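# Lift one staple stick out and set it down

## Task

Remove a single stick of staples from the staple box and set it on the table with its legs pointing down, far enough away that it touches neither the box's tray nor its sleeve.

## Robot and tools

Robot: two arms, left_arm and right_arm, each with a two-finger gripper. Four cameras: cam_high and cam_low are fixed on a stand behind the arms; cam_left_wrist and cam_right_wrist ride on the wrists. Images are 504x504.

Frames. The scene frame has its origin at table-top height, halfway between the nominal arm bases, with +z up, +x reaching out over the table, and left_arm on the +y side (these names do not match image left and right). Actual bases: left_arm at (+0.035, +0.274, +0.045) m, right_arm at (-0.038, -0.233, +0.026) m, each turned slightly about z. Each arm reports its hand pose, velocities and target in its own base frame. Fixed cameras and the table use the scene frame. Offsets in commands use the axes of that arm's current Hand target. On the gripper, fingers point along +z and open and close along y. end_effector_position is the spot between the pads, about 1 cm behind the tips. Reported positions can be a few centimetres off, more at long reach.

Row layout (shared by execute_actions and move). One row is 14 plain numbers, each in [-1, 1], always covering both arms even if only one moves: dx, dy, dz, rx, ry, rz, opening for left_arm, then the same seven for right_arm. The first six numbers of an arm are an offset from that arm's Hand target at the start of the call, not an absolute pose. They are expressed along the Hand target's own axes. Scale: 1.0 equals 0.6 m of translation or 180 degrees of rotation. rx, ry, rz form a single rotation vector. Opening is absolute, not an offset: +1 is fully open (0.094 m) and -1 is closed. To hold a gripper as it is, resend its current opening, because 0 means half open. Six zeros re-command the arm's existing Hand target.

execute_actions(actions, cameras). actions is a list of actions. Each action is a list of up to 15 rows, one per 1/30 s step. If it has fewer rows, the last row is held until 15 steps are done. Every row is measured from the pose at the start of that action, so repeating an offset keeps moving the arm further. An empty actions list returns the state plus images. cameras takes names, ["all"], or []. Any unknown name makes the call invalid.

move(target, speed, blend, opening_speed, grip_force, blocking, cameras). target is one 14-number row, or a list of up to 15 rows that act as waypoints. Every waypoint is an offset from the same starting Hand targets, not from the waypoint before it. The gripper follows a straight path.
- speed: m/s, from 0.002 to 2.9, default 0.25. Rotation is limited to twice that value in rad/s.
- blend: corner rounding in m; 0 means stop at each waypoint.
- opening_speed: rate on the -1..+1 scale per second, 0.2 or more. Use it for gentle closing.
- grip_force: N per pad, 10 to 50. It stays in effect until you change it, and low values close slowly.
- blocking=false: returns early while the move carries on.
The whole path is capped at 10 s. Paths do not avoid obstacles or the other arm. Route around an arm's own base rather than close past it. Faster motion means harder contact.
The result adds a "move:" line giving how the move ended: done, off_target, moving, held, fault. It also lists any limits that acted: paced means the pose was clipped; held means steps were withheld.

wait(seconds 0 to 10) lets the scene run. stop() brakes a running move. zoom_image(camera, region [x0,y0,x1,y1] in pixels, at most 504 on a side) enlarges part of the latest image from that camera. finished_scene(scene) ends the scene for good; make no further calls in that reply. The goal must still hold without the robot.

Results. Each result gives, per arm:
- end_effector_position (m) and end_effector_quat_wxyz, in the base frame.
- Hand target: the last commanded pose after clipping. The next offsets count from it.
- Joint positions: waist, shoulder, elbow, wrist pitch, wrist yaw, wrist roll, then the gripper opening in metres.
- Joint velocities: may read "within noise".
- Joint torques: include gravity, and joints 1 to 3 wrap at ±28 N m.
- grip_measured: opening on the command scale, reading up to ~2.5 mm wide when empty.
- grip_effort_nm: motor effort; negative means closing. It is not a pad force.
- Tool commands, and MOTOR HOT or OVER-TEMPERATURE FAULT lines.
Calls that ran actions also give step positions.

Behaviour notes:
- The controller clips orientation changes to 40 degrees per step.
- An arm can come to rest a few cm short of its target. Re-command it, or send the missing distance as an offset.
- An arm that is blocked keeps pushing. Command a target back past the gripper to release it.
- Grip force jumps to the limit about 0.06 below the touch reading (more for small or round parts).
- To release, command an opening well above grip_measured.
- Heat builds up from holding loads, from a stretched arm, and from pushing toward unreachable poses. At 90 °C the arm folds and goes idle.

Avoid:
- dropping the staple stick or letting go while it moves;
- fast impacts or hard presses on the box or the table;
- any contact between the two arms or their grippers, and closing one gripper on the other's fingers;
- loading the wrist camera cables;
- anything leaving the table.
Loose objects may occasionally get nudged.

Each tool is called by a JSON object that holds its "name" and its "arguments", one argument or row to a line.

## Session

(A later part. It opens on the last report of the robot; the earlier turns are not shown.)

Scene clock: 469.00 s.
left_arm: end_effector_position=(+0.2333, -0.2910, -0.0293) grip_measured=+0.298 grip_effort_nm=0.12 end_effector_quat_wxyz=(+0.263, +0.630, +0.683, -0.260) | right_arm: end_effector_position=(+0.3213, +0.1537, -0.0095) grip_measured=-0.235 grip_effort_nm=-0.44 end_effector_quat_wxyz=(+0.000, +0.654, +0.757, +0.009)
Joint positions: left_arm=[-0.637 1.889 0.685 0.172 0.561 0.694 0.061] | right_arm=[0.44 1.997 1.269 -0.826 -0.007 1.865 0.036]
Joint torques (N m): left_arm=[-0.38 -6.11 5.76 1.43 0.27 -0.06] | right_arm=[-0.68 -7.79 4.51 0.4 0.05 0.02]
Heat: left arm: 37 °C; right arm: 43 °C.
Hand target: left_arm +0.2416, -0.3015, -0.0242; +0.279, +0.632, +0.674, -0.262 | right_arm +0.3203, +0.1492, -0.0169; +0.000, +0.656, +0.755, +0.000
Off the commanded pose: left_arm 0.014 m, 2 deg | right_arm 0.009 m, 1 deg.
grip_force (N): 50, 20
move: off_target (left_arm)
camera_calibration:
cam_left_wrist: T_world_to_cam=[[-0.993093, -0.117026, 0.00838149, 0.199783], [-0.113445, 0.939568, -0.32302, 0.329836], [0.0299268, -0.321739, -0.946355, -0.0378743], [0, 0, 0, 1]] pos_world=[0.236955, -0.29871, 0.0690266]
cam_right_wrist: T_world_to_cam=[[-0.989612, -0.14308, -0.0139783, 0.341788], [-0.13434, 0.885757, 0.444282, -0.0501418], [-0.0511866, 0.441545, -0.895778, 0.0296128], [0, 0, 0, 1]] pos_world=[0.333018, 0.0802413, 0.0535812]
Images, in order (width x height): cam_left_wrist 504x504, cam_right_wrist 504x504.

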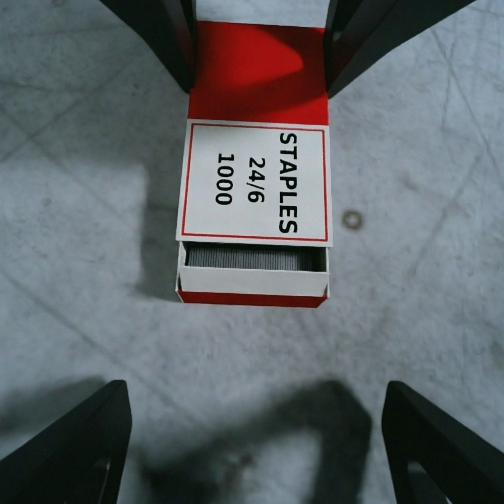

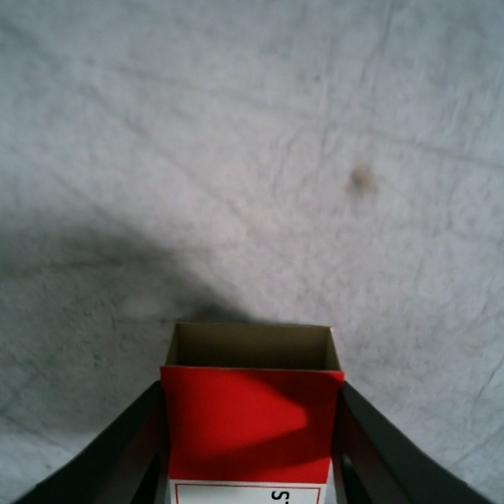

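{"name": "move", "arguments": {
  "target": [-0.0177,0.0004,0.0177,0,0,0,0.3,0,0,0,0,0,0,-0.25],
  "speed": 0.05,
  "cameras": ["cam_left_wrist"]
}}

{"name": "zoom_image", "arguments": {
  "camera": "cam_left_wrist",
  "region": [80, 200, 440, 504]
}}

Scene clock: 484.93 s.
left_arm: end_effector_position=(+0.2346, -0.3059, -0.0291) grip_measured=+0.298 grip_effort_nm=0.12 end_effector_quat_wxyz=(+0.263, +0.631, +0.682, -0.260) | right_arm: end_effector_position=(+0.3213, +0.1537, -0.0095) grip_measured=-0.235 grip_effort_nm=-0.45 end_effector_quat_wxyz=(+0.000, +0.654, +0.757, +0.009)
Joint positions: left_arm=[-0.676 1.915 0.723 0.18 0.542 0.658 0.061] | right_arm=[0.44 1.997 1.269 -0.826 -0.007 1.865 0.036]
Joint torques (N m): left_arm=[-0.38 -6.34 5.94 1.41 0.29 -0.08] | right_arm=[-0.69 -7.8 4.49 0.4 0.05 0.02]
Heat: left arm: 37 °C; right arm: 43 °C.
Hand target: left_arm +0.2428, -0.3165, -0.0240; +0.279, +0.632, +0.674, -0.262 | right_arm +0.3203, +0.1492, -0.0169; +0.000, +0.656, +0.755, +0.000
Off the commanded pose: left_arm 0.014 m, 2 deg | right_arm 0.009 m, 1 deg.
grip_force (N): 50, 20
move: off_target (left_arm)
camera_calibration:
cam_left_wrist: T_world_to_cam=[[-0.993298, -0.115364, 0.00712776, 0.199871], [-0.111452, 0.939626, -0.323545, 0.343709], [0.030628, -0.322171, -0.946186, -0.0428609], [0, 0, 0, 1]] pos_world=[0.238151, -0.313708, 0.0692263]
Images, in order (width x height): cam_left_wrist 504x504.

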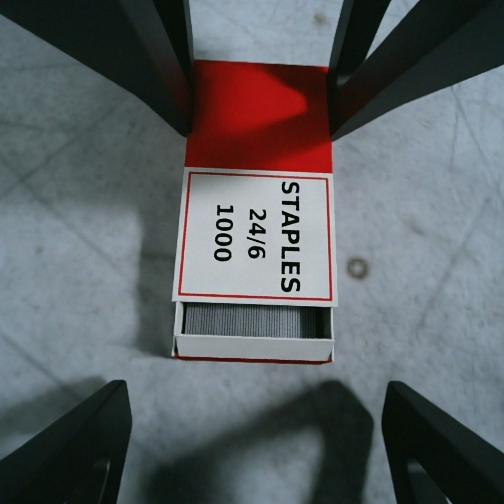

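Scaled by 1.400 from the camera's 504x504 image, which has a finer 720x720 frame.

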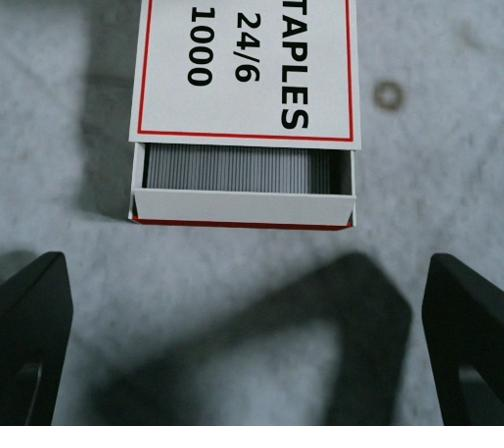

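{"name": "move", "arguments": {
  "target": [-0.0145,0.0,0.0145,0,0,0,0.3,0,0,0,0,0,0,-0.25],
  "speed": 0.05,
  "cameras": ["cam_left_wrist"]
}}

{"name": "zoom_image", "arguments": {
  "camera": "cam_left_wrist",
  "region": [80, 200, 440, 504]
}}

Scene clock: 502.97 s.
left_arm: end_effector_position=(+0.2356, -0.3178, -0.0292) grip_measured=+0.298 grip_effort_nm=0.12 end_effector_quat_wxyz=(+0.263, +0.631, +0.682, -0.259) | right_arm: end_effector_position=(+0.3213, +0.1537, -0.0095) grip_measured=-0.235 grip_effort_nm=-0.44 end_effector_quat_wxyz=(+0.000, +0.654, +0.757, +0.009)
Joint positions: left_arm=[-0.705 1.937 0.755 0.184 0.526 0.63 0.061] | right_arm=[0.44 1.997 1.269 -0.826 -0.007 1.865 0.036]
Joint torques (N m): left_arm=[-0.39 -6.57 5.96 1.41 0.24 -0.13] | right_arm=[-0.68 -7.79 4.49 0.4 0.05 0.02]
Heat: left arm: 38 °C; right arm: 43 °C.
Hand target: left_arm +0.2436, -0.3287, -0.0241; +0.279, +0.632, +0.674, -0.262 | right_arm +0.3203, +0.1492, -0.0169; +0.000, +0.656, +0.755, +0.000
Off the commanded pose: left_arm 0.015 m, 2 deg | right_arm 0.009 m, 1 deg.
grip_force (N): 50, 20
move: off_target (left_arm)
camera_calibration:
cam_left_wrist: T_world_to_cam=[[-0.993279, -0.115523, 0.00718994, 0.199333], [-0.111648, 0.939874, -0.322756, 0.355001], [0.0305282, -0.32139, -0.946455, -0.0466153], [0, 0, 0, 1]] pos_world=[0.239052, -0.32561, 0.0690263]
Images, in order (width x height): cam_left_wrist 504x504.

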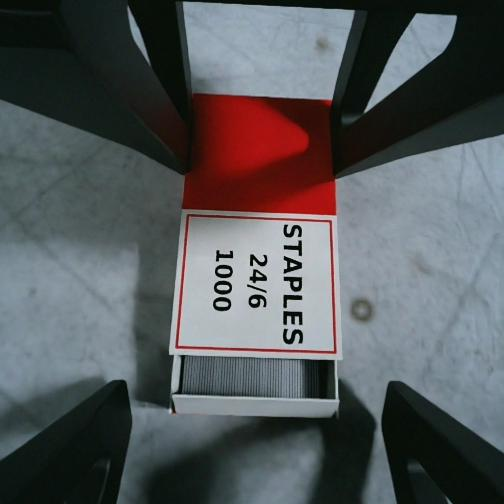

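Scaled by 1.400 from the camera's 504x504 image, which has a finer 720x720 frame.

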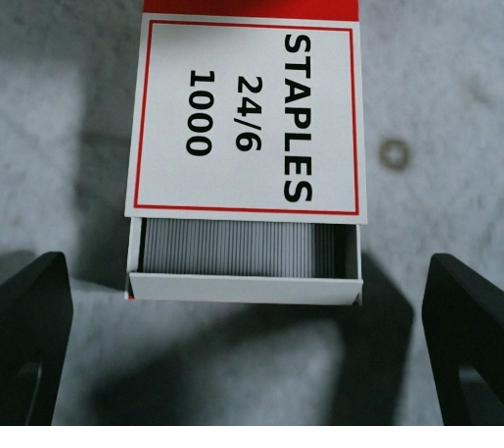

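{"name": "move", "arguments": {
  "target": [-0.0045,0.0,0.0045,0,0,0,0.3,0,0,0,0,0,0,-0.25],
  "speed": 0.05
}}

{"name": "move", "arguments": {
  "target": [0,0,0,0,0,0,-0.27,0,0,0,0,0,0,-0.25],
  "grip_force": [20,20],
  "cameras": ["cam_left_wrist"]
}}

{"name": "zoom_image", "arguments": {
  "camera": "cam_left_wrist",
  "region": [80, 200, 440, 504]
}}

Scene clock: 515.10 s.
left_arm: end_effector_position=(+0.2361, -0.3214, -0.0292) grip_measured=+0.298 grip_effort_nm=0.12 end_effector_quat_wxyz=(+0.263, +0.631, +0.682, -0.259) | right_arm: end_effector_position=(+0.3213, +0.1537, -0.0095) grip_measured=-0.235 grip_effort_nm=-0.45 end_effector_quat_wxyz=(+0.000, +0.654, +0.757, +0.009)
Joint positions: left_arm=[-0.713 1.944 0.765 0.185 0.521 0.622 0.061] | right_arm=[0.44 1.997 1.269 -0.826 -0.007 1.865 0.036]
Joint torques (N m): left_arm=[-0.55 -6.83 6.01 1.42 0.22 -0.08] | right_arm=[-0.69 -7.79 4.48 0.4 0.05 0.02]
Heat: left arm: 39 °C; right arm: 43 °C.
Hand target: left_arm +0.2437, -0.3326, -0.0241; +0.279, +0.632, +0.674, -0.262 | right_arm +0.3203, +0.1492, -0.0169; +0.000, +0.656, +0.755, +0.000
Off the commanded pose: left_arm 0.015 m, 2 deg | right_arm 0.009 m, 1 deg.
grip_force (N): 50, 20
move: off_target (left_arm)

Scene clock: 517.40 s.
left_arm: end_effector_position=(+0.2362, -0.3213, -0.0293) grip_measured=-0.213 grip_effort_nm=-0.46 end_effector_quat_wxyz=(+0.263, +0.630, +0.683, -0.259) | right_arm: end_effector_position=(+0.3215, +0.1539, -0.0095) grip_measured=-0.235 grip_effort_nm=-0.44 end_effector_quat_wxyz=(+0.000, +0.654, +0.757, +0.010)
Joint positions: left_arm=[-0.713 1.944 0.765 0.185 0.52 0.621 0.037] | right_arm=[0.44 1.997 1.269 -0.825 -0.007 1.865 0.036]
Joint torques (N m): left_arm=[-0.47 -6.67 6.08 1.39 0.25 -0.07] | right_arm=[-0.69 -7.79 4.49 0.39 0.05 0.02]
Heat: left arm: 39 °C; right arm: 43 °C.
Hand target: left_arm +0.2438, -0.3325, -0.0241; +0.279, +0.632, +0.674, -0.262 | right_arm +0.3204, +0.1492, -0.0169; +0.000, +0.656, +0.755, +0.001
Off the commanded pose: left_arm 0.015 m, 2 deg | right_arm 0.009 m, 1 deg.
grip_force (N): 20, 20
move: off_target (left_arm)
camera_calibration:
cam_left_wrist: T_world_to_cam=[[-0.993139, -0.116725, 0.00702595, 0.199107], [-0.112745, 0.93987, -0.322388, 0.358595], [0.0310272, -0.320968, -0.946582, -0.0477312], [0, 0, 0, 1]] pos_world=[0.239651, -0.329112, 0.0690263]
Images, in order (width x height): cam_left_wrist 504x504.

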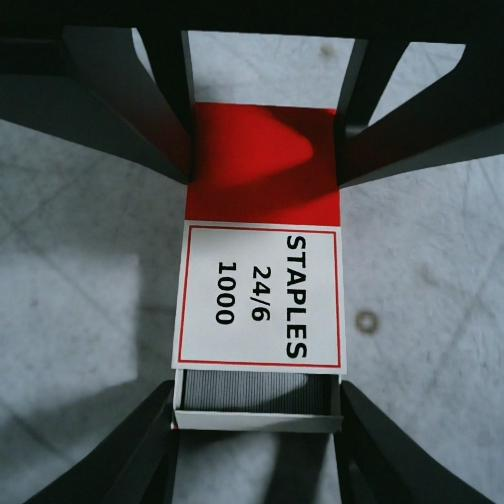

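Scaled by 1.400 from the camera's 504x504 image, which has a finer 720x720 frame.

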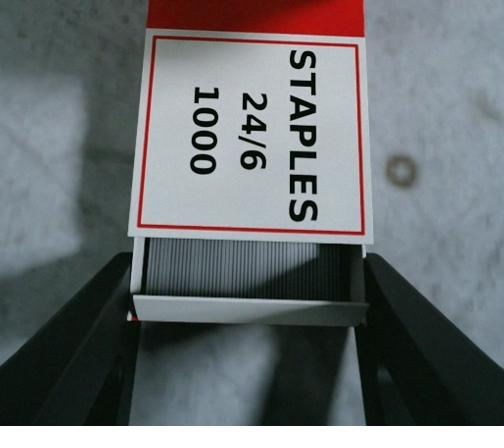

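{"name": "move", "arguments": {
  "target": [0.0614,-0.0015,-0.0614,0,0,0,-0.27,0,0,0,0,0,0,-0.25],
  "speed": 0.04,
  "cameras": ["cam_left_wrist","cam_right_wrist"]
}}

{"name": "zoom_image", "arguments": {
  "camera": "cam_left_wrist",
  "region": [80, 100, 440, 504]
}}

Scene clock: 527.37 s.
left_arm: end_effector_position=(+0.2411, -0.2942, -0.0254) grip_measured=-0.215 grip_effort_nm=-0.48 end_effector_quat_wxyz=(+0.287, +0.632, +0.667, -0.271) | right_arm: end_effector_position=(+0.3232, +0.1771, -0.0081) grip_measured=-0.235 grip_effort_nm=-0.44 end_effector_quat_wxyz=(-0.034, +0.652, +0.756, +0.050)
Joint positions: left_arm=[-0.614 1.908 0.683 0.234 0.604 0.718 0.037] | right_arm=[0.449 1.997 1.269 -0.779 -0.101 1.876 0.036]
Joint torques (N m): left_arm=[1.73 -10.59 2.51 0.69 0.17 0.25] | right_arm=[-1.55 -8.06 4.63 0.01 0.85 -0.13]
Heat: left arm: 38 °C; right arm: 42 °C.
Hand target: left_arm +0.2396, -0.2807, -0.0240; +0.279, +0.632, +0.674, -0.262 | right_arm +0.3204, +0.1491, -0.0169; +0.001, +0.656, +0.755, +0.000
Off the commanded pose: left_arm 0.014 m, 2 deg | right_arm 0.029 m, 7 deg.
grip_force (N): 20, 20
move: off_target (left_arm, right_arm)
camera_calibration:
cam_left_wrist: T_world_to_cam=[[-0.994786, -0.100918, -0.0146753, 0.211642], [-0.0880645, 0.922671, -0.375397, 0.322589], [0.0514249, -0.372147, -0.926748, -0.0550203], [0, 0, 0, 1]] pos_world=[0.241777, -0.296761, 0.0732149]
cam_right_wrist: T_world_to_cam=[[-0.9893, -0.142591, -0.0308709, 0.346765], [-0.13686, 0.833722, 0.534954, -0.0604101], [-0.0505421, 0.533456, -0.844317, 0.00466544], [0, 0, 0, 1]] pos_world=[0.335023, 0.0973221, 0.0469607]
Images, in order (width x height): cam_left_wrist 504x504, cam_right_wrist 504x504.

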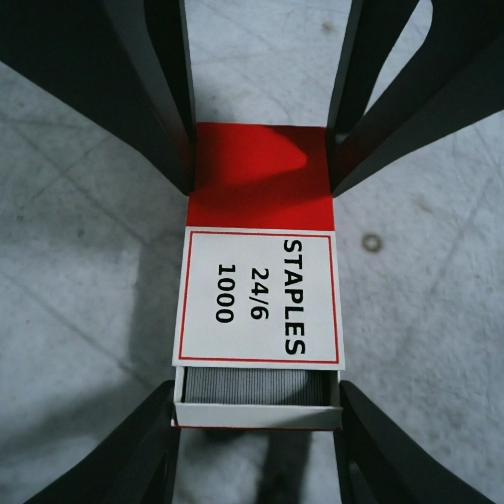

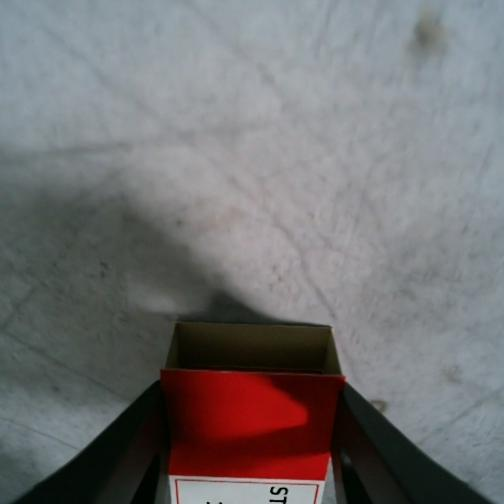

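Scaled by 1.248 from the camera's 504x504 image, which has a finer 720x720 frame.

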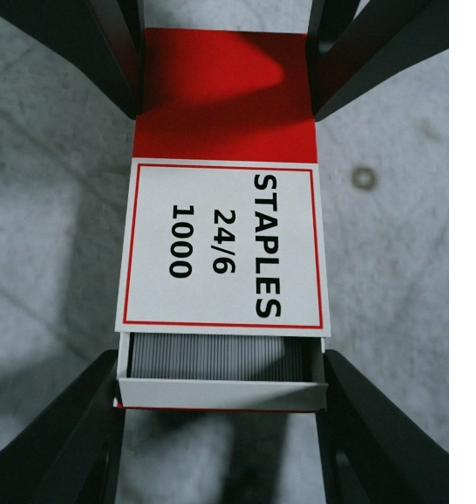

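{"name": "move", "arguments": {
  "target": [0.035,0,-0.035,0,0,0,-0.29,-0.06,0,0,0,0,0,-0.25],
  "speed": 0.03,
  "grip_force": [40,20],
  "cameras": ["cam_left_wrist","cam_right_wrist"]
}}

{"name": "zoom_image", "arguments": {
  "camera": "cam_left_wrist",
  "region": [80, 100, 440, 504]
}}

Scene clock: 551.00 s.
left_arm: end_effector_position=(+0.2422, -0.2757, -0.0190) grip_measured=-0.234 grip_effort_nm=-0.85 end_effector_quat_wxyz=(+0.303, +0.633, +0.656, -0.278) | right_arm: end_effector_position=(+0.3238, +0.1920, -0.0050) grip_measured=-0.235 grip_effort_nm=-0.44 end_effector_quat_wxyz=(-0.097, +0.635, +0.760, +0.101)
Joint positions: left_arm=[-0.545 1.87 0.635 0.236 0.665 0.789 0.036] | right_arm=[0.407 1.997 1.257 -0.737 -0.264 1.812 0.036]
Joint torques (N m): left_arm=[3.15 -10.55 1.73 0.28 0.05 0.44] | right_arm=[-6.5 -10.54 2.8 -0.36 2.09 -0.51]
Heat: left arm: 39 °C; right arm: 42 °C.
Hand target: left_arm +0.2376, -0.2511, -0.0241; +0.279, +0.632, +0.674, -0.262 | right_arm +0.3254, +0.1135, -0.0169; +0.001, +0.656, +0.755, +0.000
Off the commanded pose: left_arm 0.025 m, 4 deg | right_arm 0.080 m, 16 deg.
grip_force (N): 40, 20
move: off_target (left_arm, right_arm)
camera_calibration:
cam_left_wrist: T_world_to_cam=[[-0.995465, -0.090451, -0.0294703, 0.217529], [-0.0705575, 0.909792, -0.409024, 0.299548], [0.0638084, -0.405089, -0.912048, -0.0540883], [0, 0, 0, 1]] pos_world=[0.24113, -0.274761, 0.0796019]
cam_right_wrist: T_world_to_cam=[[-0.98477, -0.171528, -0.0283908, 0.353619], [-0.146773, 0.732644, 0.664598, -0.0511445], [-0.0931966, 0.658643, -0.746662, -0.0103644], [0, 0, 0, 1]] pos_world=[0.339761, 0.104953, 0.0362913]
Images, in order (width x height): cam_left_wrist 504x504, cam_right_wrist 504x504.

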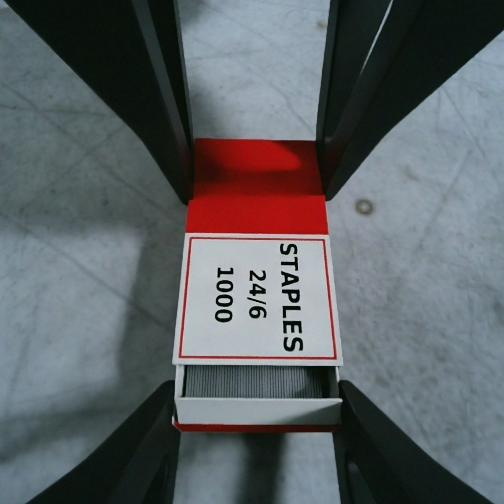

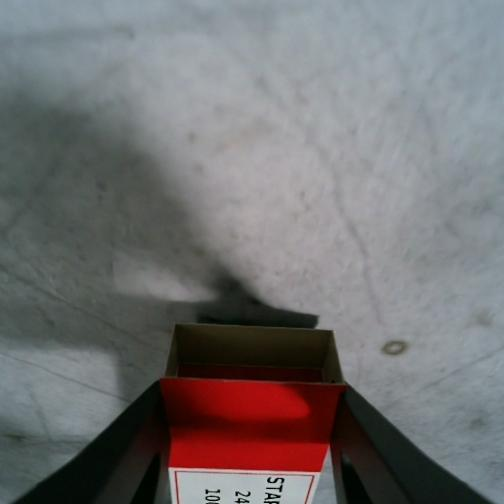

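Scaled by 1.248 from the camera's 504x504 image, which has a finer 720x720 frame.

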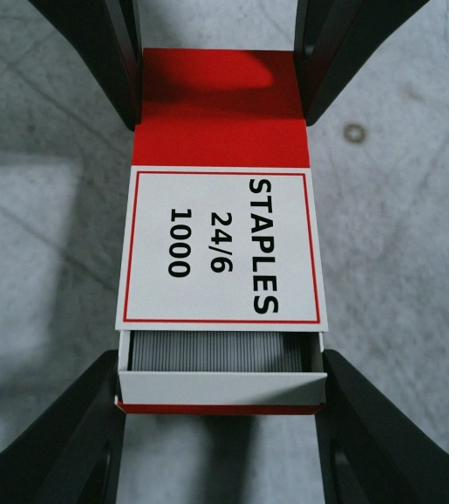

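{"name": "move", "arguments": {
  "target": [-0.0353,0.005,0.0233,0,0,0,-0.29,0.11,0.0155,-0.01,0,0,0,-0.25],
  "speed": 0.04,
  "cameras": ["cam_left_wrist","cam_right_wrist"]
}}

Scene clock: 613.77 s.
left_arm: end_effector_position=(+0.2395, -0.2756, -0.0240) grip_measured=-0.234 grip_effort_nm=-0.84 end_effector_quat_wxyz=(+0.281, +0.631, +0.671, -0.269) | right_arm: end_effector_position=(+0.3217, +0.1960, -0.0075) grip_measured=-0.235 grip_effort_nm=-0.44 end_effector_quat_wxyz=(-0.029, +0.648, +0.760, +0.034)
Joint positions: left_arm=[-0.565 1.87 0.654 0.183 0.624 0.767 0.036] | right_arm=[0.507 2.042 1.343 -0.83 -0.078 1.922 0.036]
Joint torques (N m): left_arm=[-0.13 -8.84 4.89 0.7 0.1 -0.06] | right_arm=[-0.46 -8.02 7.02 -0.01 0.66 0.14]
Heat: left arm: 41 °C; right arm: 42 °C.
Hand target: left_arm +0.2423, -0.2757, -0.0190; +0.279, +0.632, +0.674, -0.262 | right_arm +0.3254, +0.1802, -0.0110; +0.000, +0.656, +0.755, +0.000
Off the commanded pose: left_arm 0.006 m, 1 deg | right_arm 0.017 m, 5 deg.
grip_force (N): 40, 20
move: off_target (right_arm)
camera_calibration:
cam_left_wrist: T_world_to_cam=[[-0.994446, -0.105027, -0.0067976, 0.210935], [-0.0953627, 0.9265, -0.36401, 0.308883], [0.0445289, -0.361341, -0.93137, -0.0422509], [0, 0, 0, 1]] pos_world=[0.241101, -0.279293, 0.0745191]
cam_right_wrist: T_world_to_cam=[[-0.987872, -0.154761, -0.0125417, 0.35009], [-0.139386, 0.848343, 0.51077, -0.0789985], [-0.0684073, 0.506323, -0.859626, 0.00588356], [0, 0, 0, 1]] pos_world=[0.335236, 0.118219, 0.0497984]
Images, in order (width x height): cam_left_wrist 504x504, cam_right_wrist 504x504.

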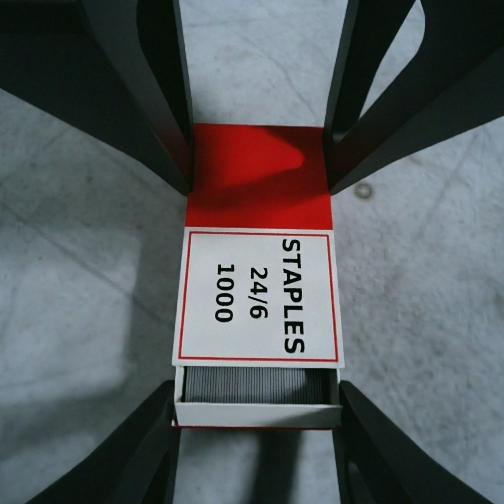

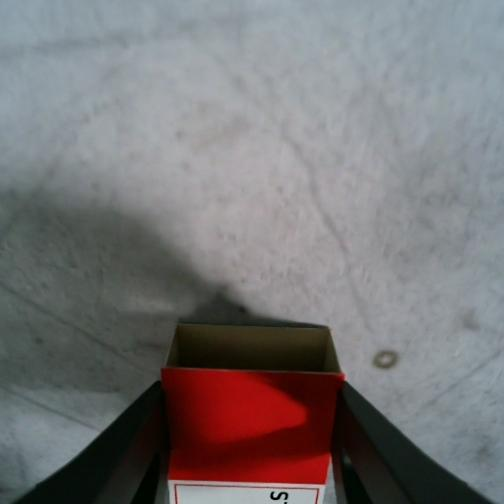

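{"name": "move", "arguments": {
  "target": [0,0,0,0,0,0,-0.29,0,0,0,0,0,0,-0.24],
  "speed": 0.04,
  "grip_force": [40,10]
}}

{"name": "move", "arguments": {
  "target": [0.04,0,-0.04,0,0,0,-0.29,-0.035,0,0,0,0,0,-0.24],
  "speed": 0.03,
  "grip_force": [40,10],
  "cameras": ["cam_left_wrist","cam_right_wrist"]
}}

Scene clock: 619.70 s.
left_arm: end_effector_position=(+0.2395, -0.2756, -0.0240) grip_measured=-0.234 grip_effort_nm=-0.85 end_effector_quat_wxyz=(+0.281, +0.631, +0.671, -0.269) | right_arm: end_effector_position=(+0.3217, +0.1959, -0.0075) grip_measured=-0.235 grip_effort_nm=-0.24 end_effector_quat_wxyz=(-0.029, +0.648, +0.760, +0.033)
Joint positions: left_arm=[-0.565 1.87 0.654 0.183 0.624 0.767 0.036] | right_arm=[0.507 2.042 1.343 -0.83 -0.077 1.922 0.036]
Joint torques (N m): left_arm=[-0.21 -8.85 4.85 0.72 0.09 -0.03] | right_arm=[-0.46 -8.01 7.05 0 0.66 0.14]
Heat: left arm: 41 °C; right arm: 42 °C.
Hand target: left_arm +0.2423, -0.2756, -0.0190; +0.279, +0.632, +0.674, -0.262 | right_arm +0.3254, +0.1801, -0.0110; +0.000, +0.656, +0.755, +0.000
Off the commanded pose: left_arm 0.006 m, 1 deg | right_arm 0.017 m, 5 deg.
grip_force (N): 40, 10
move: off_target (right_arm)

Scene clock: 621.27 s.
left_arm: end_effector_position=(+0.2435, -0.2577, -0.0193) grip_measured=-0.234 grip_effort_nm=-0.85 end_effector_quat_wxyz=(+0.292, +0.632, +0.664, -0.272) | right_arm: end_effector_position=(+0.3239, +0.2115, -0.0051) grip_measured=-0.235 grip_effort_nm=-0.24 end_effector_quat_wxyz=(-0.062, +0.643, +0.760, +0.066)
Joint positions: left_arm=[-0.494 1.841 0.63 0.154 0.672 0.845 0.036] | right_arm=[0.5 2.042 1.343 -0.792 -0.163 1.911 0.036]
Joint torques (N m): left_arm=[2.25 -10.24 2.37 0.4 0.16 0.33] | right_arm=[-4.63 -9.83 4.48 -0.25 1.34 -0.32]
Heat: left arm: 41 °C; right arm: 42 °C.
Hand target: left_arm +0.2400, -0.2418, -0.0190; +0.279, +0.632, +0.674, -0.262 | right_arm +0.3283, +0.1593, -0.0110; +0.000, +0.656, +0.755, +0.000
Off the commanded pose: left_arm 0.016 m, 2 deg | right_arm 0.053 m, 11 deg.
grip_force (N): 40, 10
move: off_target (left_arm, right_arm)
camera_calibration:
cam_left_wrist: T_world_to_cam=[[-0.994955, -0.0983835, -0.0196118, 0.218473], [-0.0833546, 0.91953, -0.384079, 0.289239], [0.0558207, -0.380507, -0.923092, -0.0390684], [0, 0, 0, 1]] pos_world=[0.243661, -0.259336, 0.0793116]
cam_right_wrist: T_world_to_cam=[[-0.986578, -0.161998, -0.020493, 0.35569], [-0.142962, 0.796296, 0.587771, -0.0804653], [-0.0788992, 0.582812, -0.808767, -0.0122246], [0, 0, 0, 1]] pos_world=[0.338448, 0.12882, 0.0446975]
Images, in order (width x height): cam_left_wrist 504x504, cam_right_wrist 504x504.

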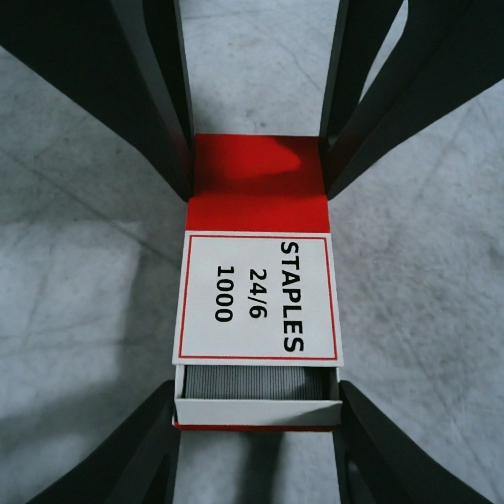

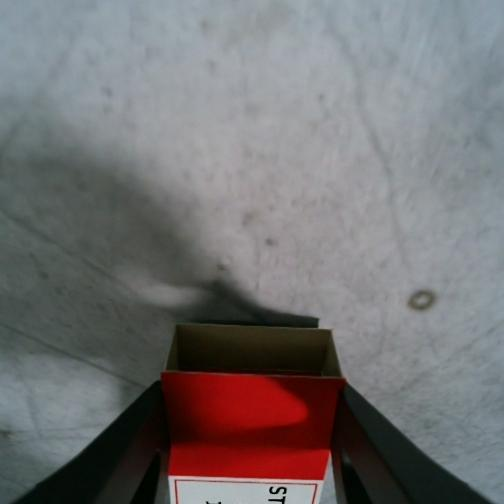

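{"name": "move", "arguments": {
  "target": [0,0,0,0,0,0,-0.29,0,0,0,0,-0.06,0,-0.24],
  "speed": 0.05,
  "grip_force": [40,15],
  "cameras": ["cam_left_wrist","cam_right_wrist"]
}}

Scene clock: 703.23 s.
left_arm: end_effector_position=(+0.2456, -0.2578, -0.0162) grip_measured=-0.234 grip_effort_nm=-0.85 end_effector_quat_wxyz=(+0.298, +0.634, +0.660, -0.271) | right_arm: end_effector_position=(+0.3261, +0.2119, +0.0008) grip_measured=-0.235 grip_effort_nm=-0.25 end_effector_quat_wxyz=(-0.003, +0.646, +0.763, +0.031)
Joint positions: left_arm=[-0.49 1.834 0.63 0.157 0.677 0.853 0.036] | right_arm=[0.563 2.058 1.405 -0.861 -0.024 1.969 0.036]
Joint torques (N m): left_arm=[1.95 -9.65 2.47 0.39 0.08 0.22] | right_arm=[-2.59 -7.5 5.76 -0.47 1.7 -0.05]
Heat: left arm: 43 °C; right arm: 42 °C.
Hand target: left_arm +0.2400, -0.2418, -0.0190; +0.279, +0.632, +0.674, -0.262 | right_arm +0.3283, +0.1594, -0.0109; +0.071, +0.653, +0.751, -0.061
Off the commanded pose: left_arm 0.017 m, 3 deg | right_arm 0.054 m, 14 deg.
grip_force (N): 40, 15
move: off_target (left_arm, right_arm)
camera_calibration:
cam_left_wrist: T_world_to_cam=[[-0.994925, -0.0953965, -0.0319984, 0.221052], [-0.075242, 0.916508, -0.392877, 0.287778], [0.0668059, -0.388476, -0.919034, -0.0410534], [0, 0, 0, 1]] pos_world=[0.244326, -0.258612, 0.0824054]
cam_right_wrist: T_world_to_cam=[[-0.986048, -0.160777, -0.0431322, 0.357629], [-0.161926, 0.866342, 0.472473, -0.0924704], [-0.0385955, 0.472865, -0.880289, 0.0027668], [0, 0, 0, 1]] pos_world=[0.337773, 0.136301, 0.0615507]
Images, in order (width x height): cam_left_wrist 504x504, cam_right_wrist 504x504.

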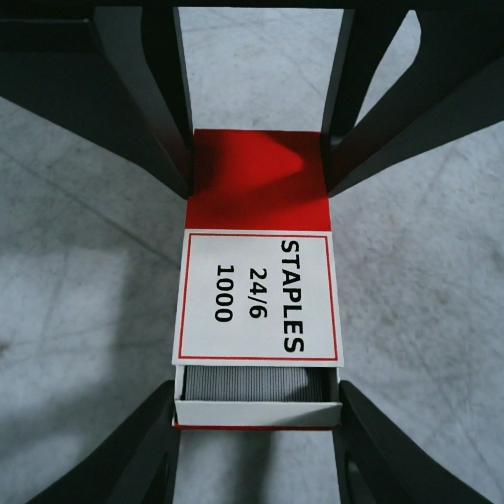

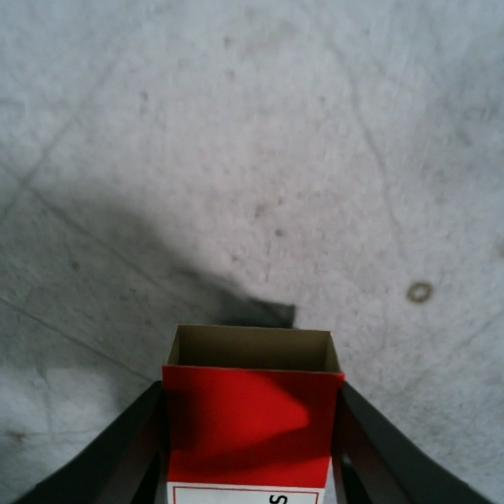

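{"name": "zoom_image", "arguments": {
  "camera": "cam_left_wrist",
  "region": [130, 330, 260, 460]
}}

{"name": "zoom_image", "arguments": {
  "camera": "cam_left_wrist",
  "region": [260, 330, 390, 460]
}}

Scaled by 3.877 from the camera's 504x504 image, which has a finer 720x720 frame.

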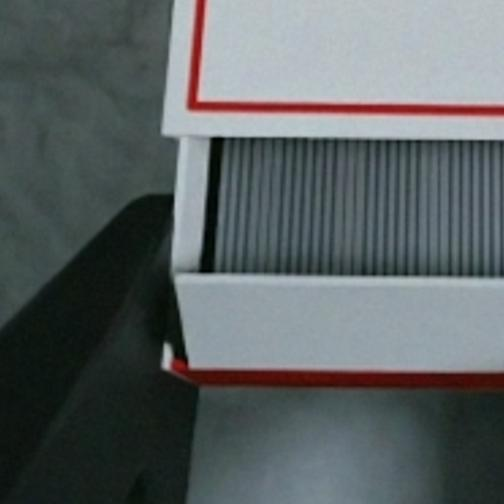

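Scaled by 3.877 from the camera's 504x504 image, which has a finer 720x720 frame.

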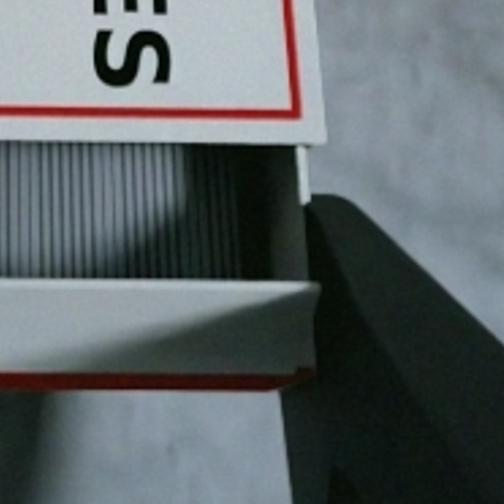

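{"name": "move", "arguments": {
  "target": [-0.0045,0.006,0.0292,0,0,0,-0.29,0.0867,0.0088,-0.0115,0,0.06,0,-0.24],
  "speed": 0.04,
  "cameras": ["cam_left_wrist","cam_right_wrist"]
}}

Scene clock: 813.57 s.
left_arm: end_effector_position=(+0.2448, -0.2543, -0.0254) grip_measured=-0.234 grip_effort_nm=-0.85 end_effector_quat_wxyz=(+0.285, +0.631, +0.672, -0.263) | right_arm: end_effector_position=(+0.3257, +0.2179, -0.0085) grip_measured=-0.235 grip_effort_nm=-0.25 end_effector_quat_wxyz=(-0.009, +0.648, +0.761, +0.021)
Joint positions: left_arm=[-0.494 1.852 0.63 0.152 0.648 0.841 0.036] | right_arm=[0.574 2.101 1.434 -0.867 -0.029 1.984 0.036]
Joint torques (N m): left_arm=[-0.51 -5.48 4.41 1 0.21 -0.07] | right_arm=[-0.05 -8.13 6.95 0.1 0.25 0.25]
Heat: left arm: 42 °C; right arm: 41 °C.
Hand target: left_arm +0.2446, -0.2558, -0.0294; +0.279, +0.632, +0.674, -0.262 | right_arm +0.3262, +0.2120, -0.0140; +0.000, +0.656, +0.755, +0.000
Off the commanded pose: left_arm 0.004 m, 1 deg | right_arm 0.008 m, 3 deg.
grip_force (N): 40, 15
move: off_target (right_arm)
camera_calibration:
cam_left_wrist: T_world_to_cam=[[-0.993471, -0.112601, -0.0183672, 0.215916], [-0.0984141, 0.927239, -0.361306, 0.290196], [0.0577141, -0.35714, -0.932266, -0.0381859], [0, 0, 0, 1]] pos_world=[0.24527, -0.258406, 0.073216]
cam_right_wrist: T_world_to_cam=[[-0.987306, -0.157505, -0.0204704, 0.357718], [-0.148553, 0.870113, 0.469931, -0.0986001], [-0.0562049, 0.467006, -0.882466, -0.00140029], [0, 0, 0, 1]] pos_world=[0.338451, 0.14279, 0.0524222]
Images, in order (width x height): cam_left_wrist 504x504, cam_right_wrist 504x504.

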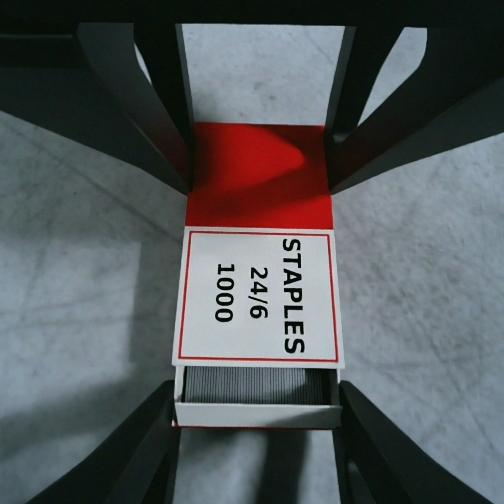

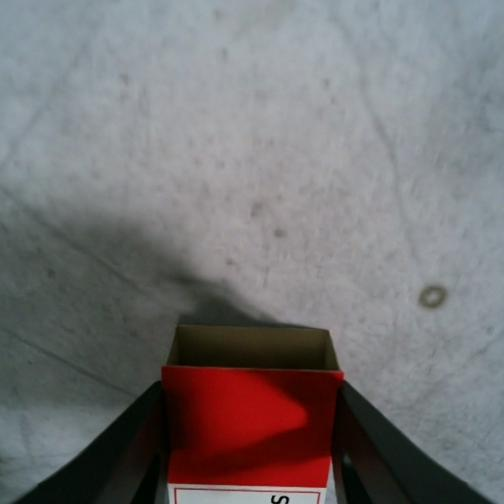

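{"name": "move", "arguments": {
  "target": [0,0,0,0,0,0,0.3,0,0,0,0,0,0,-0.24],
  "speed": 0.04,
  "grip_force": [50,15],
  "cameras": []
}}

{"name": "move", "arguments": {
  "target": [0.059,0.0,-0.059,0,0,0,0.3,0,0,0,0,0,0,-0.24],
  "speed": 0.1,
  "cameras": ["cam_left_wrist","cam_right_wrist"]
}}

{"name": "zoom_image", "arguments": {
  "camera": "cam_left_wrist",
  "region": [170, 150, 350, 310]
}}

Scene clock: 839.93 s.
left_arm: end_effector_position=(+0.2461, -0.2522, -0.0273) grip_measured=+0.298 grip_effort_nm=0.12 end_effector_quat_wxyz=(+0.282, +0.630, +0.676, -0.256) | right_arm: end_effector_position=(+0.3260, +0.2160, -0.0091) grip_measured=-0.235 grip_effort_nm=-0.25 end_effector_quat_wxyz=(-0.005, +0.652, +0.758, +0.018)
Joint positions: left_arm=[-0.494 1.852 0.63 0.149 0.631 0.841 0.061] | right_arm=[0.574 2.103 1.435 -0.871 -0.019 1.996 0.036]
Joint torques (N m): left_arm=[-0.5 -5.33 4.25 1.06 0.37 -0.07] | right_arm=[-0.03 -8.18 6.93 0.12 0.15 0.11]
Heat: left arm: 40 °C; right arm: 42 °C.
Hand target: left_arm +0.2446, -0.2558, -0.0294; +0.279, +0.632, +0.674, -0.262 | right_arm +0.3263, +0.2119, -0.0139; +0.000, +0.656, +0.755, +0.000
Off the commanded pose: left_arm 0.004 m, 1 deg | right_arm 0.006 m, 2 deg.
grip_force (N): 50, 15
move: done
No camera images: "cameras" was empty.

Scene clock: 841.17 s.
left_arm: end_effector_position=(+0.2474, -0.2087, -0.0332) grip_measured=+0.298 grip_effort_nm=0.12 end_effector_quat_wxyz=(+0.285, +0.633, +0.673, -0.256) | right_arm: end_effector_position=(+0.3260, +0.2160, -0.0091) grip_measured=-0.235 grip_effort_nm=-0.25 end_effector_quat_wxyz=(-0.005, +0.652, +0.758, +0.018)
Joint positions: left_arm=[-0.336 1.839 0.587 0.069 0.702 1.03 0.061] | right_arm=[0.574 2.103 1.435 -0.871 -0.019 1.996 0.036]
Joint velocities: left_arm=[-0.022 -0.017 0.046 0.022 0.007 0.037 0] | right_arm=[within noise]
Joint torques (N m): left_arm=[0.58 -8.59 2.85 0.54 0.42 0.03] | right_arm=[-0.05 -8.18 6.91 0.13 0.16 0.12]
Heat: left arm: 40 °C; right arm: 42 °C.
Hand target: left_arm +0.2412, -0.2058, -0.0296; +0.279, +0.632, +0.674, -0.262 | right_arm +0.3263, +0.2119, -0.0139; +0.000, +0.656, +0.755, +0.000
Off the commanded pose: left_arm 0.008 m, 1 deg | right_arm 0.006 m, 2 deg.
grip_force (N): 50, 15
move: done
camera_calibration:
cam_left_wrist: T_world_to_cam=[[-0.993027, -0.113925, -0.0303012, 0.222722], [-0.0960845, 0.931105, -0.351869, 0.245862], [0.0683004, -0.346504, -0.935559, -0.0299787], [0, 0, 0, 1]] pos_world=[0.246841, -0.213938, 0.0652132]
cam_right_wrist: T_world_to_cam=[[-0.989134, -0.145672, -0.019857, 0.355795], [-0.138374, 0.876805, 0.460505, -0.101488], [-0.0496721, 0.458249, -0.887435, -0.00118779], [0, 0, 0, 1]] pos_world=[0.337826, 0.141359, 0.0527467]
Images, in order (width x height): cam_left_wrist 504x504, cam_right_wrist 504x504.

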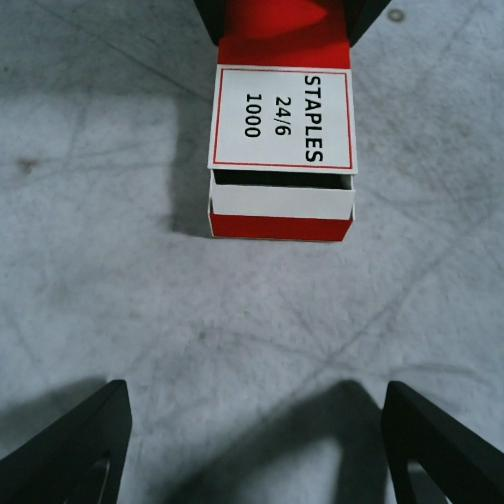

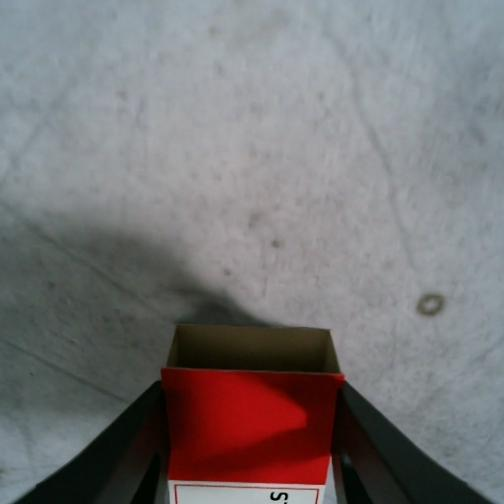

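Scaled by 2.800 from the camera's 504x504 image, which has a finer 720x720 frame.

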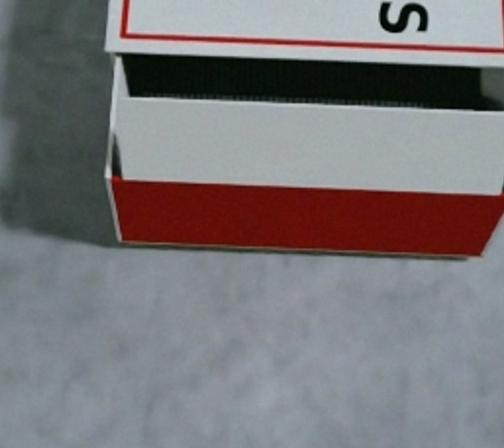

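{"name": "move", "arguments": {
  "target": [0.087,0.0148,-0.138,0,-0.139,0,0.6,0,0,0,0,0,0,-0.24],
  "speed": 0.15,
  "cameras": ["cam_left_wrist"]
}}

{"name": "zoom_image", "arguments": {
  "camera": "cam_left_wrist",
  "region": [170, 130, 350, 310]
}}

Scene clock: 896.90 s.
left_arm: end_effector_position=(+0.2378, -0.1092, -0.0130) grip_measured=+0.598 grip_effort_nm=0.12 end_effector_quat_wxyz=(+0.401, +0.571, +0.603, -0.386) | right_arm: end_effector_position=(+0.3260, +0.2160, -0.0091) grip_measured=-0.235 grip_effort_nm=-0.25 end_effector_quat_wxyz=(-0.005, +0.652, +0.758, +0.018)
Joint positions: left_arm=[0.241 2.11 0.758 -0.658 1.138 2.042 0.075] | right_arm=[0.574 2.103 1.435 -0.871 -0.019 1.996 0.036]
Joint torques (N m): left_arm=[0.42 -5.72 3.26 -0.63 0.8 0.08] | right_arm=[-0.05 -8.21 6.91 0.12 0.16 0.12]
Heat: left arm: 40 °C; right arm: 43 °C.
Hand target: left_arm +0.2439, -0.1100, -0.0080; +0.419, +0.560, +0.598, -0.393 | right_arm +0.3263, +0.2119, -0.0139; +0.000, +0.656, +0.755, +0.000
Off the commanded pose: left_arm 0.008 m, 3 deg | right_arm 0.006 m, 2 deg.
grip_force (N): 50, 15
move: off_target (left_arm)
camera_calibration:
cam_left_wrist: T_world_to_cam=[[-0.995212, -0.0970546, 0.011582, 0.228124], [-0.0786614, 0.724944, -0.684302, 0.128361], [0.0580183, -0.681936, -0.729107, -0.0072942], [0, 0, 0, 1]] pos_world=[0.237552, -0.0758884, 0.0798774]
Images, in order (width x height): cam_left_wrist 504x504.

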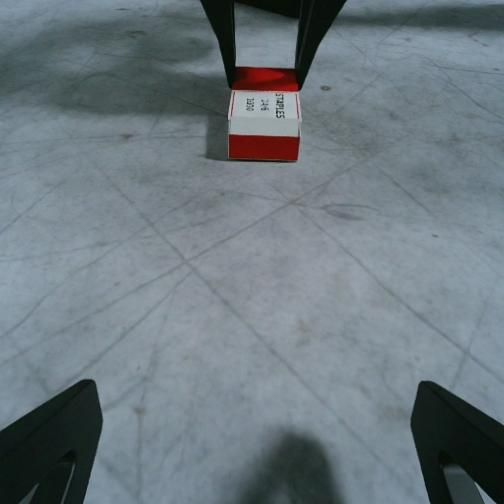

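Scaled by 2.800 from the camera's 504x504 image, which has a finer 720x720 frame.

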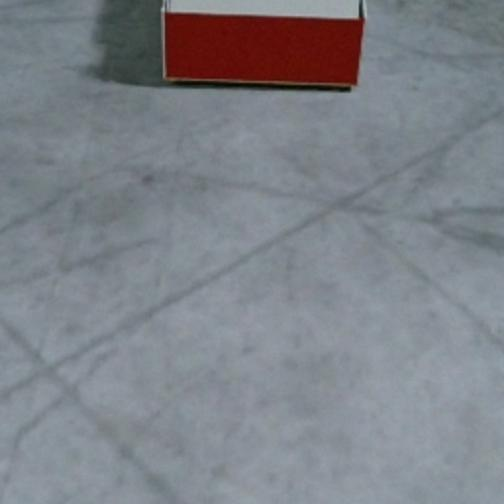

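{"name": "zoom_image", "arguments": {
  "camera": "cam_left_wrist",
  "region": [210, 50, 320, 175]
}}

Scaled by 4.032 from the camera's 504x504 image, which has a finer 720x720 frame.

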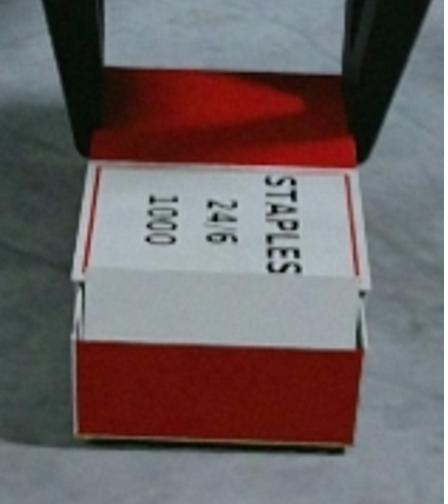

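{"name": "move", "arguments": {
  "target": [0,0,0,0,0,0,0.6,0,0,0.003,0,0,0,0.35],
  "opening_speed": 0.4,
  "cameras": []
}}

{"name": "move", "arguments": {
  "target": [0,0,0,0,0,0,0.6,-0.03,0,0,0,0,0,0.35],
  "speed": 0.05,
  "cameras": ["cam_left_wrist","cam_right_wrist"]
}}

Scene clock: 930.00 s.
left_arm: end_effector_position=(+0.2375, -0.1092, -0.0128) grip_measured=+0.598 grip_effort_nm=0.12 end_effector_quat_wxyz=(+0.401, +0.572, +0.602, -0.386) | right_arm: end_effector_position=(+0.3253, +0.2149, -0.0123) grip_measured=+0.348 grip_effort_nm=0.13 end_effector_quat_wxyz=(-0.005, +0.653, +0.757, +0.013)
Joint positions: left_arm=[0.241 2.11 0.758 -0.66 1.138 2.044 0.075] | right_arm=[0.574 2.112 1.435 -0.872 -0.016 1.996 0.063]
Joint torques (N m): left_arm=[0.44 -5.61 3.33 -0.62 0.81 0.09] | right_arm=[-0.02 -8.61 6.67 0.16 0.13 0.12]
Heat: left arm: 39 °C; right arm: 43 °C.
Hand target: left_arm +0.2439, -0.1100, -0.0080; +0.419, +0.560, +0.598, -0.393 | right_arm +0.3263, +0.2119, -0.0157; +0.000, +0.656, +0.755, +0.000
Off the commanded pose: left_arm 0.008 m, 3 deg | right_arm 0.005 m, 2 deg.
grip_force (N): 50, 15
move: off_target (left_arm)
No camera images: "cameras" was empty.

Scene clock: 930.93 s.
left_arm: end_effector_position=(+0.2375, -0.1092, -0.0128) grip_measured=+0.598 grip_effort_nm=0.12 end_effector_quat_wxyz=(+0.401, +0.572, +0.602, -0.386) | right_arm: end_effector_position=(+0.3297, +0.1991, -0.0153) grip_measured=+0.348 grip_effort_nm=0.13 end_effector_quat_wxyz=(-0.006, +0.658, +0.753, +0.007)
Joint positions: left_arm=[0.241 2.11 0.758 -0.66 1.138 2.044 0.075] | right_arm=[0.534 2.112 1.422 -0.872 -0.015 1.971 0.063]
Joint torques (N m): left_arm=[0.44 -5.63 3.25 -0.59 0.83 0.11] | right_arm=[-0.31 -10.32 4.53 0.27 0.12 -0.07]
Heat: left arm: 39 °C; right arm: 43 °C.
Hand target: left_arm +0.2439, -0.1100, -0.0080; +0.419, +0.560, +0.598, -0.393 | right_arm +0.3288, +0.1941, -0.0157; +0.000, +0.656, +0.755, +0.000
Off the commanded pose: left_arm 0.008 m, 3 deg | right_arm 0.005 m, 1 deg.
grip_force (N): 50, 15
move: off_target (left_arm)
camera_calibration:
cam_left_wrist: T_world_to_cam=[[-0.995313, -0.0959953, 0.0117341, 0.227908], [-0.077967, 0.724702, -0.684638, 0.128321], [0.0572183, -0.682343, -0.728789, -0.00713806], [0, 0, 0, 1]] pos_world=[0.237253, -0.0759868, 0.0799769]
cam_right_wrist: T_world_to_cam=[[-0.991421, -0.13069, -0.0018736, 0.354908], [-0.117611, 0.885766, 0.448983, -0.0920691], [-0.0570183, 0.445352, -0.893538, 0.00609603], [0, 0, 0, 1]] pos_world=[0.341382, 0.12522, 0.0474495]
Images, in order (width x height): cam_left_wrist 504x504, cam_right_wrist 504x504.

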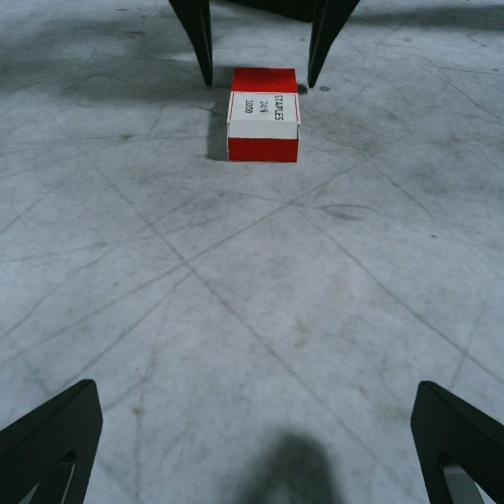

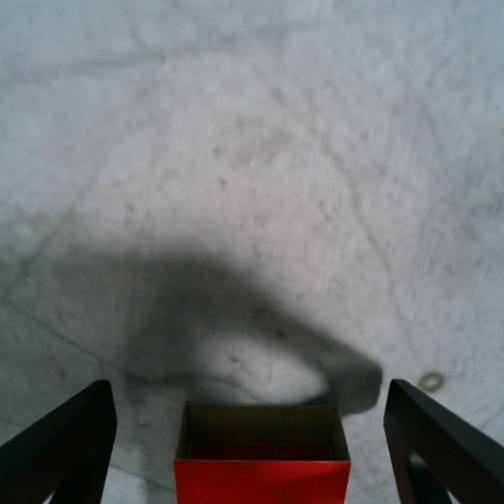

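{"name": "move", "arguments": {
  "target": [0,0,0,0,0,0,0.6,0.01,0,-0.012,0,0,0,0.35],
  "speed": 0.05,
  "cameras": ["cam_right_wrist"]
}}

Scene clock: 939.60 s.
left_arm: end_effector_position=(+0.2375, -0.1092, -0.0128) grip_measured=+0.598 grip_effort_nm=0.12 end_effector_quat_wxyz=(+0.401, +0.572, +0.602, -0.386) | right_arm: end_effector_position=(+0.3265, +0.1994, -0.0153) grip_measured=+0.348 grip_effort_nm=0.13 end_effector_quat_wxyz=(-0.007, +0.656, +0.754, +0.002)
Joint positions: left_arm=[0.241 2.11 0.758 -0.66 1.138 2.044 0.075] | right_arm=[0.539 2.112 1.422 -0.882 -0.015 1.97 0.063]
Joint torques (N m): left_arm=[0.39 -5.64 3.3 -0.62 0.82 0.11] | right_arm=[0.64 -10.61 6.52 0.09 0.11 0.1]
Heat: left arm: 39 °C; right arm: 42 °C.
Hand target: left_arm +0.2439, -0.1100, -0.0080; +0.419, +0.560, +0.598, -0.393 | right_arm +0.3280, +0.2001, -0.0085; +0.000, +0.656, +0.755, +0.000
Off the commanded pose: left_arm 0.008 m, 3 deg | right_arm 0.007 m, 1 deg.
grip_force (N): 50, 15
move: off_target (left_arm)
camera_calibration:
cam_right_wrist: T_world_to_cam=[[-0.990636, -0.136318, 0.00760391, 0.352718], [-0.118703, 0.887466, 0.445324, -0.0927224], [-0.0674538, 0.440252, -0.895337, 0.010091], [0, 0, 0, 1]] pos_world=[0.339089, 0.125927, 0.0476443]
Images, in order (width x height): cam_right_wrist 504x504.

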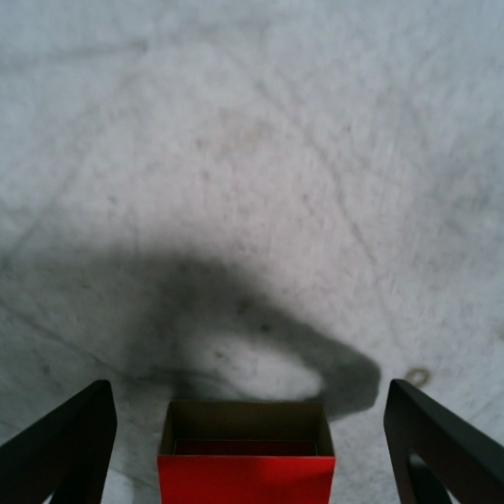

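{"name": "move", "arguments": {
  "target": [0,0,0,0,0,0,0.6,0.006,0,-0.012,0,0,0,0.35],
  "speed": 0.05,
  "cameras": ["cam_right_wrist"]
}}

{"name": "zoom_image", "arguments": {
  "camera": "cam_right_wrist",
  "region": [130, 360, 370, 504]
}}

Scene clock: 945.17 s.
left_arm: end_effector_position=(+0.2375, -0.1092, -0.0128) grip_measured=+0.598 grip_effort_nm=0.12 end_effector_quat_wxyz=(+0.401, +0.572, +0.602, -0.386) | right_arm: end_effector_position=(+0.3231, +0.2012, -0.0123) grip_measured=+0.348 grip_effort_nm=0.14 end_effector_quat_wxyz=(-0.009, +0.655, +0.755, -0.005)
Joint positions: left_arm=[0.241 2.11 0.758 -0.66 1.138 2.044 0.075] | right_arm=[0.547 2.112 1.435 -0.909 -0.015 1.976 0.063]
Joint torques (N m): left_arm=[0.4 -5.68 3.23 -0.62 0.84 0.11] | right_arm=[0.62 -11.08 7.15 0.08 0.11 0.12]
Heat: left arm: 39 °C; right arm: 42 °C.
Hand target: left_arm +0.2439, -0.1100, -0.0080; +0.419, +0.560, +0.598, -0.393 | right_arm +0.3274, +0.2036, -0.0014; +0.000, +0.656, +0.755, +0.000
Off the commanded pose: left_arm 0.008 m, 3 deg | right_arm 0.012 m, 1 deg.
grip_force (N): 50, 15
move: off_target (left_arm, right_arm)
camera_calibration:
cam_right_wrist: T_world_to_cam=[[-0.990049, -0.139264, 0.0201984, 0.350063], [-0.116245, 0.890271, 0.440346, -0.0975495], [-0.0793064, 0.433616, -0.897601, 0.016993], [0, 0, 0, 1]] pos_world=[0.336588, 0.128228, 0.0511377]
Images, in order (width x height): cam_right_wrist 504x504.

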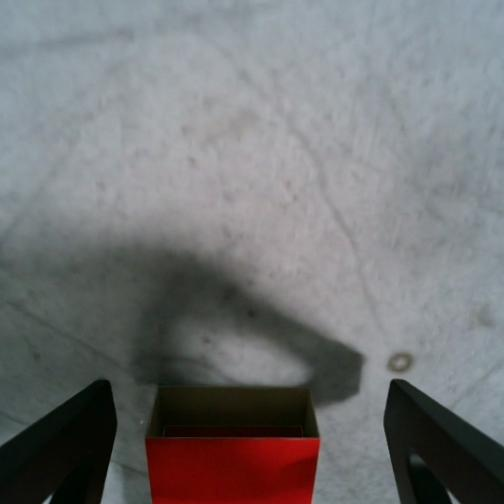

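Scaled by 2.100 from the camera's 504x504 image, which has a finer 720x720 frame.

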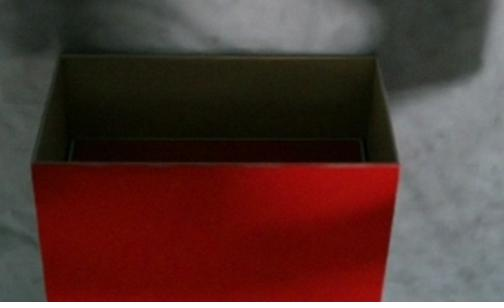

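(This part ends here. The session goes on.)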